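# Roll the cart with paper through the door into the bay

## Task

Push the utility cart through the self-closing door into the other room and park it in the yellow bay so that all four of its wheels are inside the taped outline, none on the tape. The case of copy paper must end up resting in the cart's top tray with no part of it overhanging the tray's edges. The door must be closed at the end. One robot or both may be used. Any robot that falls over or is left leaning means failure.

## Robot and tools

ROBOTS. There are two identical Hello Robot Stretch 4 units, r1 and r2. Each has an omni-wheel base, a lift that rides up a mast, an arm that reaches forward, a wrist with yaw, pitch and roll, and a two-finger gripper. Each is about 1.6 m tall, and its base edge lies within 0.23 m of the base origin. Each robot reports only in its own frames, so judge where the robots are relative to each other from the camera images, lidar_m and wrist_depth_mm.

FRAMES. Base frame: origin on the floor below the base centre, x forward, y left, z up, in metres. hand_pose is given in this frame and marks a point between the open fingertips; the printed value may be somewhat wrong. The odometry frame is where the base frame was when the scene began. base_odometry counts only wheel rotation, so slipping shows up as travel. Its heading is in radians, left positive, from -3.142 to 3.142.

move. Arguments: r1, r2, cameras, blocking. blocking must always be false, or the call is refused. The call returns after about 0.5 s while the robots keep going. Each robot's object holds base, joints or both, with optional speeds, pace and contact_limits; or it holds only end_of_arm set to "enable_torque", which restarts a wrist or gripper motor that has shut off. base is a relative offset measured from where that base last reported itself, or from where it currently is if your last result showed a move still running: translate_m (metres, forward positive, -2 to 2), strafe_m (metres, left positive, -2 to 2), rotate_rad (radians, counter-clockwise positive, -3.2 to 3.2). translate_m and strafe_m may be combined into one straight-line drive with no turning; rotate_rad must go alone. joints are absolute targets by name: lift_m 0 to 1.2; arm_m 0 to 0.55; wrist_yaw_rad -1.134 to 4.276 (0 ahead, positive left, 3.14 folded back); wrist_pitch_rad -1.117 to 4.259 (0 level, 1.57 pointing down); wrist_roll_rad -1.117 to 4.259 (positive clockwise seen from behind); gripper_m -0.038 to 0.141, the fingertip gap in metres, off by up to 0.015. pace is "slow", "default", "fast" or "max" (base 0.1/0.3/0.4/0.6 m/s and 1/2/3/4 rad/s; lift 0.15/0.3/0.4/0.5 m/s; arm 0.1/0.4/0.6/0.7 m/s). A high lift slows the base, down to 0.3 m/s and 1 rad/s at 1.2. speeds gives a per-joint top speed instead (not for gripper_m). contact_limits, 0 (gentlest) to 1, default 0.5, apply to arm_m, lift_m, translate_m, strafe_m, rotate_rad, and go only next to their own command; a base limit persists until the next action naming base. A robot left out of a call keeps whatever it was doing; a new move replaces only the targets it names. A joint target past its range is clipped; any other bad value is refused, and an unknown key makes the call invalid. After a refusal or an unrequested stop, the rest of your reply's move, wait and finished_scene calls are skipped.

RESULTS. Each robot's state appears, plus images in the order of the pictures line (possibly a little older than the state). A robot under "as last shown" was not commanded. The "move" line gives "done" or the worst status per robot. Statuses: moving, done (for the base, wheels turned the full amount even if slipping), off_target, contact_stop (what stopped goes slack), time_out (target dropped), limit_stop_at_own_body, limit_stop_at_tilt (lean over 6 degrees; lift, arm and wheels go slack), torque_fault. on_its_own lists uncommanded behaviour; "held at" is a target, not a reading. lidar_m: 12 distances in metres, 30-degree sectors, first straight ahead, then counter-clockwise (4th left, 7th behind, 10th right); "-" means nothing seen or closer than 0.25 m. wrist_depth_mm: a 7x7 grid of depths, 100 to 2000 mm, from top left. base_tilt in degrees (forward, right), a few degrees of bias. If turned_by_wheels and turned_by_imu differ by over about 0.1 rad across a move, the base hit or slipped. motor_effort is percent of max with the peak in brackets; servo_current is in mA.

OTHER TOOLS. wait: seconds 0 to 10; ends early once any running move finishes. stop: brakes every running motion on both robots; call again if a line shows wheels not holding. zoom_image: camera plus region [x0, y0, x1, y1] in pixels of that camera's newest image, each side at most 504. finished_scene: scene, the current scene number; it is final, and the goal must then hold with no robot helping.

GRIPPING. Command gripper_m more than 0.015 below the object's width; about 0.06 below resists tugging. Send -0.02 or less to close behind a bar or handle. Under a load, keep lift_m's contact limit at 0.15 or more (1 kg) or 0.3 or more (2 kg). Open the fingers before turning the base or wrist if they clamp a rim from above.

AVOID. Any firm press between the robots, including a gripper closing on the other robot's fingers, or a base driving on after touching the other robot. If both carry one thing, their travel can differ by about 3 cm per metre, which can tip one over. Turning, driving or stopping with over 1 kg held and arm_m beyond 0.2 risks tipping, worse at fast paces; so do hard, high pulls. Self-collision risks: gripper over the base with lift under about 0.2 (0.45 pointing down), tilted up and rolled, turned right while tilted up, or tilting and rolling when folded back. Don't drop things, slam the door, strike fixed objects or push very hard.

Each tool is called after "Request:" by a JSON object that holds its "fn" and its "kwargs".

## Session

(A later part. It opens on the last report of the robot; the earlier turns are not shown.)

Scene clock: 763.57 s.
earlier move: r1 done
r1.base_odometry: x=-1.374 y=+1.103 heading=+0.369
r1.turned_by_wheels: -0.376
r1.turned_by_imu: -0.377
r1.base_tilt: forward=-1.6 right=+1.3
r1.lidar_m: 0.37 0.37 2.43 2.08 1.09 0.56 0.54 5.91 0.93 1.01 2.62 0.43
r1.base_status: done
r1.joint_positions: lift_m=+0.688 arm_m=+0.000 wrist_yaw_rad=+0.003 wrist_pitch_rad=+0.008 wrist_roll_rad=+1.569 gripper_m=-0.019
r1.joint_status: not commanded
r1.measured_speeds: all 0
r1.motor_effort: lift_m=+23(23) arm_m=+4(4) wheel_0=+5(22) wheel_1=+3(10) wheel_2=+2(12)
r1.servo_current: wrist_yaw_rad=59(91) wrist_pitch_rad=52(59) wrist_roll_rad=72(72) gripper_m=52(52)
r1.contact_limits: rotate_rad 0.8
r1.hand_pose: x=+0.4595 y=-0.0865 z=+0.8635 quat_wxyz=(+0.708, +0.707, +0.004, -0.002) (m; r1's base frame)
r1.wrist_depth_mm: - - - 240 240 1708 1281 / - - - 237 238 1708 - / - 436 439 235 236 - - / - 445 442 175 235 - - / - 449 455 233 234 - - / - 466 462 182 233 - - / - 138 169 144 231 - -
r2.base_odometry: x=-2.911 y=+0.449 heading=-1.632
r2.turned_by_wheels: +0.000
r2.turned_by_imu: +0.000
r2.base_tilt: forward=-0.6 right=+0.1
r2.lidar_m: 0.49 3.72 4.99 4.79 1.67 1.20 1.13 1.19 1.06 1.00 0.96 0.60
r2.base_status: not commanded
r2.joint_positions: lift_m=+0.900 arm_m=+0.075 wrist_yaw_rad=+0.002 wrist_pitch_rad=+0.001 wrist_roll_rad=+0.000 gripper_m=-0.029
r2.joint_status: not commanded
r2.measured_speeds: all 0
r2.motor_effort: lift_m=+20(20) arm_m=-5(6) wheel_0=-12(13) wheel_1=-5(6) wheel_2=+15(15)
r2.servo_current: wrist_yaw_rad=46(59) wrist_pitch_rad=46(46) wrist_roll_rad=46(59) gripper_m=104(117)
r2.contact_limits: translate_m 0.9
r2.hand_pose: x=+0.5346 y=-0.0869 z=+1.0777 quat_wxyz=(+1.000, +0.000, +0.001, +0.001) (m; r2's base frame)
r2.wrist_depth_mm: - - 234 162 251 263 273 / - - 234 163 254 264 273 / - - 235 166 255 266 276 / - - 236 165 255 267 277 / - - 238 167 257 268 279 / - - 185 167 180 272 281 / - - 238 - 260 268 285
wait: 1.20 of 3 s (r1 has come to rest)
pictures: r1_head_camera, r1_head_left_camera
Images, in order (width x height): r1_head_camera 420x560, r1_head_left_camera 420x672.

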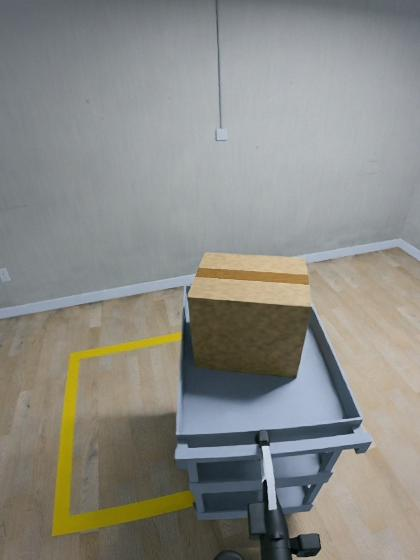

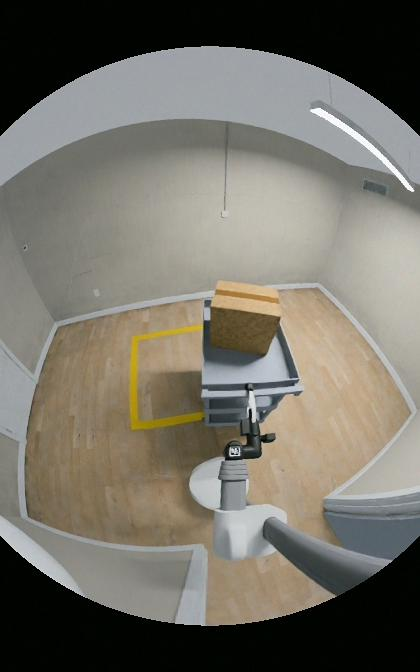

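Request:
{"fn": "move", "kwargs": {"blocking": false, "r1": {"base":{"translate_m":-0.22},"pace":"slow","contact_limits":{"translate_m":0.8}}}}

Request:
{"fn": "wait", "kwargs": {"seconds": 4}}

Request:
{"fn": "move", "kwargs": {"blocking": false, "r1": {"base":{"translate_m":0.05,"strafe_m":-0.2},"pace":"slow","contact_limits":{"translate_m":0.8}}}}

Request:
{"fn": "wait", "kwargs": {"seconds": 4}}

Request:
{"fn": "move", "kwargs": {"blocking": false, "r1": {"base":{"rotate_rad":0.26},"pace":"slow","contact_limits":{"rotate_rad":0.8}}}}

Request:
{"fn": "wait", "kwargs": {"seconds": 3, "cameras": ["r1_head_camera","r1_head_left_camera"]}}

Scene clock: 779.70 s.
move: r1 moving
r1.base_odometry: x=-1.385 y=+1.099 heading=+0.370
r1.turned_by_wheels: +0.000
r1.turned_by_imu: +0.000
r1.base_tilt: forward=-1.5 right=+1.2
r1.lidar_m: 0.39 0.40 2.41 2.07 1.05 0.56 0.54 5.88 0.93 0.96 2.62 0.44
r1.base_status: translate_m moving
r1.joint_positions: lift_m=+0.688 arm_m=+0.000 wrist_yaw_rad=+0.003 wrist_pitch_rad=+0.008 wrist_roll_rad=+1.569 gripper_m=-0.019
r1.joint_status: not commanded
r1.measured_speeds: translate_m=-0.049 strafe_m=+0.000 rotate_rad=+0.001 lift_m=+0.000 arm_m=+0.000 wrist_yaw_rad=+0.000 wrist_pitch_rad=+0.000 wrist_roll_rad=+0.000
r1.motor_effort: lift_m=+23(23) arm_m=-1(4) wheel_0=-4(6) wheel_1=-5(6) wheel_2=+11(12)
r1.servo_current: wrist_yaw_rad=72(72) wrist_pitch_rad=46(59) wrist_roll_rad=39(59) gripper_m=46(52)
r1.contact_limits: translate_m 0.8
r1.hand_pose: x=+0.4596 y=-0.0865 z=+0.8635 quat_wxyz=(+0.708, +0.707, +0.004, -0.002) (m; r1's base frame)
r1.wrist_depth_mm: - - - 239 240 1618 1255 / - - - 237 238 1756 - / - 430 436 236 237 - - / - 439 445 176 236 - - / - 452 459 234 235 - - / - 466 459 181 234 - - / - 138 179 145 233 - -
r2: as last shown
r2.lidar_m: 0.46 3.72 5.04 4.79 1.68 1.21 1.15 1.19 1.07 1.01 0.96 0.60
r2.motor_effort: lift_m=+20(20) arm_m=-5(5) wheel_0=-12(13) wheel_1=-6(6) wheel_2=+15(15)
r2.servo_current: wrist_yaw_rad=52(52) wrist_pitch_rad=33(46) wrist_roll_rad=52(52) gripper_m=111(111)
r2.contact_limits: translate_m 0.9
r2.wrist_depth_mm: - - 233 161 252 263 273 / - - 234 162 254 263 273 / - - 236 167 255 266 276 / - - 236 165 256 267 277 / - - 237 167 257 270 279 / - - 185 167 181 271 281 / - - 239 - 263 270 283
pictures: none

Scene clock: 782.70 s.
earlier move: r1 done
r1.base_odometry: x=-1.579 y=+1.024 heading=+0.369
r1.turned_by_wheels: -0.001
r1.turned_by_imu: -0.002
r1.base_tilt: forward=-1.5 right=+1.3
r1.lidar_m: 0.37 2.48 2.39 2.04 0.61 0.33 0.35 5.63 0.94 0.84 2.68 0.45
r1.base_status: done
r1.joint_positions: lift_m=+0.688 arm_m=+0.000 wrist_yaw_rad=-0.002 wrist_pitch_rad=+0.008 wrist_roll_rad=+1.569 gripper_m=-0.019
r1.joint_status: not commanded
r1.measured_speeds: all 0
r1.motor_effort: lift_m=+23(23) arm_m=-4(4) wheel_0=-7(11) wheel_1=-5(8) wheel_2=+2(12)
r1.servo_current: wrist_yaw_rad=59(72) wrist_pitch_rad=52(59) wrist_roll_rad=46(72) gripper_m=46(59)
r1.contact_limits: translate_m 0.8
r1.hand_pose: x=+0.4591 y=-0.0880 z=+0.8635 quat_wxyz=(+0.708, +0.707, +0.002, -0.004) (m; r1's base frame)
r1.wrist_depth_mm: - - - 248 247 1708 1182 / - - - 243 243 1708 - / - 439 436 239 241 - - / - 445 442 237 240 - - / - 452 459 176 236 - - / - 459 452 184 234 - - / - 473 183 140 230 - -
r2.base_odometry: x=-2.911 y=+0.449 heading=-1.632
r2.turned_by_wheels: +0.000
r2.turned_by_imu: +0.000
r2.base_tilt: forward=-0.7 right=+0.1
r2.lidar_m: 0.47 3.72 5.03 4.79 1.67 1.21 1.14 1.18 1.07 1.00 0.96 0.60
r2.base_status: not commanded
r2.joint_positions: lift_m=+0.900 arm_m=+0.075 wrist_yaw_rad=+0.002 wrist_pitch_rad=+0.001 wrist_roll_rad=+0.000 gripper_m=-0.029
r2.joint_status: not commanded
r2.measured_speeds: all 0
r2.motor_effort: lift_m=+20(20) arm_m=-5(6) wheel_0=-13(13) wheel_1=-5(6) wheel_2=+15(16)
r2.servo_current: wrist_yaw_rad=46(59) wrist_pitch_rad=33(52) wrist_roll_rad=39(52) gripper_m=104(117)
r2.contact_limits: translate_m 0.9
r2.hand_pose: x=+0.5346 y=-0.0869 z=+1.0777 quat_wxyz=(+1.000, +0.000, +0.001, +0.001) (m; r2's base frame)
r2.wrist_depth_mm: - - 233 162 251 263 272 / - - 235 163 253 264 273 / - - 235 166 255 266 276 / - - 236 164 255 268 276 / - - 237 168 258 268 279 / - - 185 167 181 271 282 / - - 238 - 260 271 282
wait: 3.00 of 4 s (r1 has come to rest)
pictures: none

Scene clock: 783.20 s.
move: r1 moving
r1.base_odometry: x=-1.572 y=+1.013 heading=+0.369
r1.turned_by_wheels: +0.000
r1.turned_by_imu: +0.000
r1.base_tilt: forward=-1.6 right=+1.2
r1.lidar_m: 0.39 2.49 2.40 2.04 0.61 0.33 0.37 5.61 0.91 0.87 2.66 0.43
r1.base_status: translate_m moving; strafe_m moving
r1.joint_positions: lift_m=+0.688 arm_m=+0.000 wrist_yaw_rad=-0.002 wrist_pitch_rad=+0.008 wrist_roll_rad=+1.569 gripper_m=-0.019
r1.joint_status: not commanded
r1.measured_speeds: translate_m=+0.012 strafe_m=-0.048 rotate_rad=+0.000 lift_m=+0.000 arm_m=+0.000 wrist_yaw_rad=+0.000 wrist_pitch_rad=+0.000 wrist_roll_rad=+0.000
r1.motor_effort: lift_m=+23(23) arm_m=+0(4) wheel_0=+8(8) wheel_1=-4(8) wheel_2=-6(6)
r1.servo_current: wrist_yaw_rad=39(72) wrist_pitch_rad=52(59) wrist_roll_rad=59(59) gripper_m=46(52)
r1.contact_limits: translate_m 0.8
r1.hand_pose: x=+0.4591 y=-0.0880 z=+0.8635 quat_wxyz=(+0.708, +0.707, +0.002, -0.004) (m; r1's base frame)
r1.wrist_depth_mm: - - - 244 244 1708 1205 / - - - 242 243 1708 - / - 433 436 239 241 - - / - 439 442 236 239 - - / - 452 459 176 236 - - / - 459 459 180 234 - - / - 473 179 147 231 - -
r2: as last shown
r2.base_tilt: forward=-0.6 right=+0.1
r2.lidar_m: 0.48 3.73 5.03 4.79 1.68 1.20 1.12 1.18 1.06 0.98 1.00 0.58
r2.motor_effort: lift_m=+20(20) arm_m=-5(6) wheel_0=-13(13) wheel_1=-5(6) wheel_2=+15(15)
r2.servo_current: wrist_yaw_rad=39(52) wrist_pitch_rad=39(46) wrist_roll_rad=39(59) gripper_m=104(111)
r2.contact_limits: translate_m 0.9
r2.wrist_depth_mm: - - 234 161 252 264 273 / - - 234 163 253 265 272 / - - 236 167 255 265 276 / - - 237 164 257 267 277 / - - 238 168 258 268 278 / - - 185 167 181 271 281 / - - 240 - 262 270 283
pictures: none

Scene clock: 786.00 s.
earlier move: r1 done
r1.base_odometry: x=-1.460 y=+0.856 heading=+0.369
r1.turned_by_wheels: +0.000
r1.turned_by_imu: +0.000
r1.base_tilt: forward=-1.6 right=+1.3
r1.lidar_m: 0.32 0.34 2.60 2.24 0.63 0.47 - 1.60 0.71 0.67 2.50 0.46
r1.base_status: done
r1.joint_positions: lift_m=+0.688 arm_m=+0.000 wrist_yaw_rad=+0.005 wrist_pitch_rad=+0.008 wrist_roll_rad=+1.569 gripper_m=-0.019
r1.joint_status: not commanded
r1.measured_speeds: all 0
r1.motor_effort: lift_m=+23(23) arm_m=+4(4) wheel_0=+6(16) wheel_1=-1(8) wheel_2=-2(6)
r1.servo_current: wrist_yaw_rad=39(78) wrist_pitch_rad=52(59) wrist_roll_rad=39(72) gripper_m=52(59)
r1.contact_limits: translate_m 0.8
r1.hand_pose: x=+0.4597 y=-0.0860 z=+0.8635 quat_wxyz=(+0.708, +0.707, +0.005, -0.001) (m; r1's base frame)
r1.wrist_depth_mm: - - - - 307 314 327 / - - - 210 285 1661 1281 / - - - 202 264 1863 - / - - 455 251 254 - - / - 449 449 237 241 - - / - 442 442 186 232 - - / - 436 179 167 220 - -
r2.base_odometry: x=-2.911 y=+0.449 heading=-1.632
r2.turned_by_wheels: +0.000
r2.turned_by_imu: +0.000
r2.base_tilt: forward=-0.5 right=+0.1
r2.lidar_m: 0.48 3.73 4.99 4.81 1.67 1.21 1.14 1.17 1.04 1.02 0.98 0.57
r2.base_status: not commanded
r2.joint_positions: lift_m=+0.900 arm_m=+0.075 wrist_yaw_rad=+0.002 wrist_pitch_rad=+0.001 wrist_roll_rad=+0.000 gripper_m=-0.029
r2.joint_status: not commanded
r2.measured_speeds: all 0
r2.motor_effort: lift_m=+20(20) arm_m=-5(6) wheel_0=-12(13) wheel_1=-5(6) wheel_2=+15(15)
r2.servo_current: wrist_yaw_rad=46(59) wrist_pitch_rad=39(46) wrist_roll_rad=59(65) gripper_m=104(111)
r2.contact_limits: translate_m 0.9
r2.hand_pose: x=+0.5346 y=-0.0869 z=+1.0777 quat_wxyz=(+1.000, +0.000, +0.001, +0.001) (m; r2's base frame)
r2.wrist_depth_mm: - - 233 162 251 263 273 / - - 236 163 253 264 273 / - - 236 167 255 266 276 / - - 237 165 255 267 277 / - - 237 167 258 270 279 / - - 185 167 181 271 281 / - - 239 - 262 268 283
wait: 2.80 of 4 s (r1 has come to rest)
pictures: none

Scene clock: 786.50 s.
move: r1 moving
r1.base_odometry: x=-1.460 y=+0.855 heading=+0.493
r1.turned_by_wheels: +0.124
r1.turned_by_imu: +0.123
r1.base_tilt: forward=-1.6 right=+1.3
r1.lidar_m: 0.33 2.51 2.48 2.22 0.47 0.48 - 1.17 0.69 0.71 2.51 0.45
r1.base_status: rotate_rad moving
r1.joint_positions: lift_m=+0.688 arm_m=+0.000 wrist_yaw_rad=-0.013 wrist_pitch_rad=+0.008 wrist_roll_rad=+1.569 gripper_m=-0.019
r1.joint_status: not commanded
r1.measured_speeds: translate_m=+0.001 strafe_m=+0.002 rotate_rad=+0.477 lift_m=+0.000 arm_m=+0.000 wrist_yaw_rad=-0.049 wrist_pitch_rad=+0.000 wrist_roll_rad=+0.000
r1.motor_effort: lift_m=+23(23) arm_m=+4(4) wheel_0=-13(13) wheel_1=-4(8) wheel_2=-16(16)
r1.servo_current: wrist_yaw_rad=91(91) wrist_pitch_rad=46(59) wrist_roll_rad=52(59) gripper_m=46(52)
r1.contact_limits: rotate_rad 0.8
r1.hand_pose: x=+0.4581 y=-0.0913 z=+0.8635 quat_wxyz=(+0.708, +0.707, -0.002, -0.008) (m; r1's base frame)
r1.wrist_depth_mm: - - - - 301 1576 1138 / - - - 202 267 1661 1281 / - - - 252 256 1921 - / - 449 445 244 247 - - / - 445 445 179 239 - - / - 442 194 171 182 - - / - 439 439 141 220 - -
r2: as last shown
r2.base_tilt: forward=-0.6 right=+0.1
r2.lidar_m: 0.46 3.73 5.00 4.81 1.70 1.21 1.14 1.18 1.06 1.00 0.97 0.57
r2.motor_effort: lift_m=+20(20) arm_m=-5(5) wheel_0=-12(13) wheel_1=-5(6) wheel_2=+15(15)
r2.servo_current: wrist_yaw_rad=33(59) wrist_pitch_rad=39(46) wrist_roll_rad=52(65) gripper_m=111(111)
r2.contact_limits: translate_m 0.9
r2.wrist_depth_mm: - - 232 162 252 262 273 / - - 234 163 253 264 273 / - - 235 166 256 265 276 / - - 237 165 256 267 276 / - - 238 167 257 268 279 / - - 186 167 181 271 281 / - - 240 - 262 270 285
pictures: none

Scene clock: 787.33 s.
earlier move: r1 done
r1.base_odometry: x=-1.460 y=+0.856 heading=+0.628
r1.turned_by_wheels: +0.136
r1.turned_by_imu: +0.136
r1.base_tilt: forward=-1.6 right=+1.2
r1.lidar_m: 0.40 2.56 2.33 1.25 0.46 0.52 - 0.94 0.70 1.10 2.57 0.43
r1.base_status: done
r1.joint_positions: lift_m=+0.688 arm_m=+0.000 wrist_yaw_rad=-0.003 wrist_pitch_rad=+0.008 wrist_roll_rad=+1.569 gripper_m=-0.019
r1.joint_status: not commanded
r1.measured_speeds: all 0
r1.motor_effort: lift_m=+23(23) arm_m=-4(4) wheel_0=-5(13) wheel_1=-4(8) wheel_2=-2(16)
r1.servo_current: wrist_yaw_rad=52(91) wrist_pitch_rad=65(65) wrist_roll_rad=59(72) gripper_m=46(52)
r1.contact_limits: rotate_rad 0.8
r1.hand_pose: x=+0.4591 y=-0.0882 z=+0.8635 quat_wxyz=(+0.708, +0.707, +0.002, -0.004) (m; r1's base frame)
r1.wrist_depth_mm: - - - 165 225 1661 - / - - - 167 227 - - / - 424 427 168 229 - - / - 439 439 170 230 - - / - 455 455 231 232 - - / - 488 469 173 233 - - / - - 180 145 235 127 -
r2.base_odometry: x=-2.911 y=+0.449 heading=-1.632
r2.turned_by_wheels: +0.000
r2.turned_by_imu: +0.000
r2.base_tilt: forward=-0.6 right=+0.1
r2.lidar_m: 0.47 3.74 4.99 4.82 1.66 1.21 1.13 1.19 1.05 0.99 0.95 0.59
r2.base_status: not commanded
r2.joint_positions: lift_m=+0.900 arm_m=+0.075 wrist_yaw_rad=+0.002 wrist_pitch_rad=+0.001 wrist_roll_rad=+0.000 gripper_m=-0.029
r2.joint_status: not commanded
r2.measured_speeds: all 0
r2.motor_effort: lift_m=+20(20) arm_m=-5(6) wheel_0=-12(13) wheel_1=-5(6) wheel_2=+15(15)
r2.servo_current: wrist_yaw_rad=59(59) wrist_pitch_rad=39(46) wrist_roll_rad=59(65) gripper_m=104(111)
r2.contact_limits: translate_m 0.9
r2.hand_pose: x=+0.5346 y=-0.0869 z=+1.0777 quat_wxyz=(+1.000, +0.000, +0.001, +0.001) (m; r2's base frame)
r2.wrist_depth_mm: - - 233 162 252 263 272 / - - 234 163 254 263 273 / - - 236 167 254 266 276 / - - 237 164 257 268 277 / - - 237 167 256 271 279 / - - 185 167 181 272 282 / - - 239 - 262 268 283
wait: 0.83 of 3 s (r1 has come to rest)
pictures: r1_head_camera, r1_head_left_camera
Images, in order (width x height): r1_head_camera 420x560, r1_head_left_camera 420x672.

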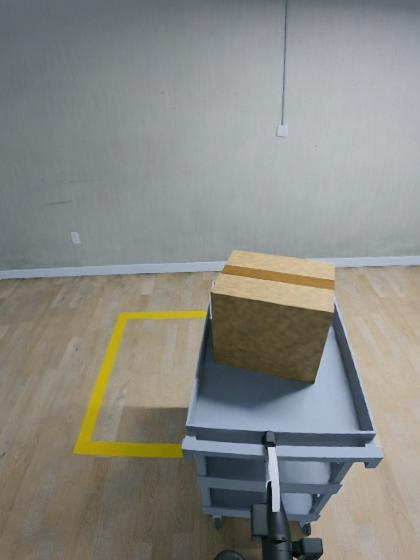

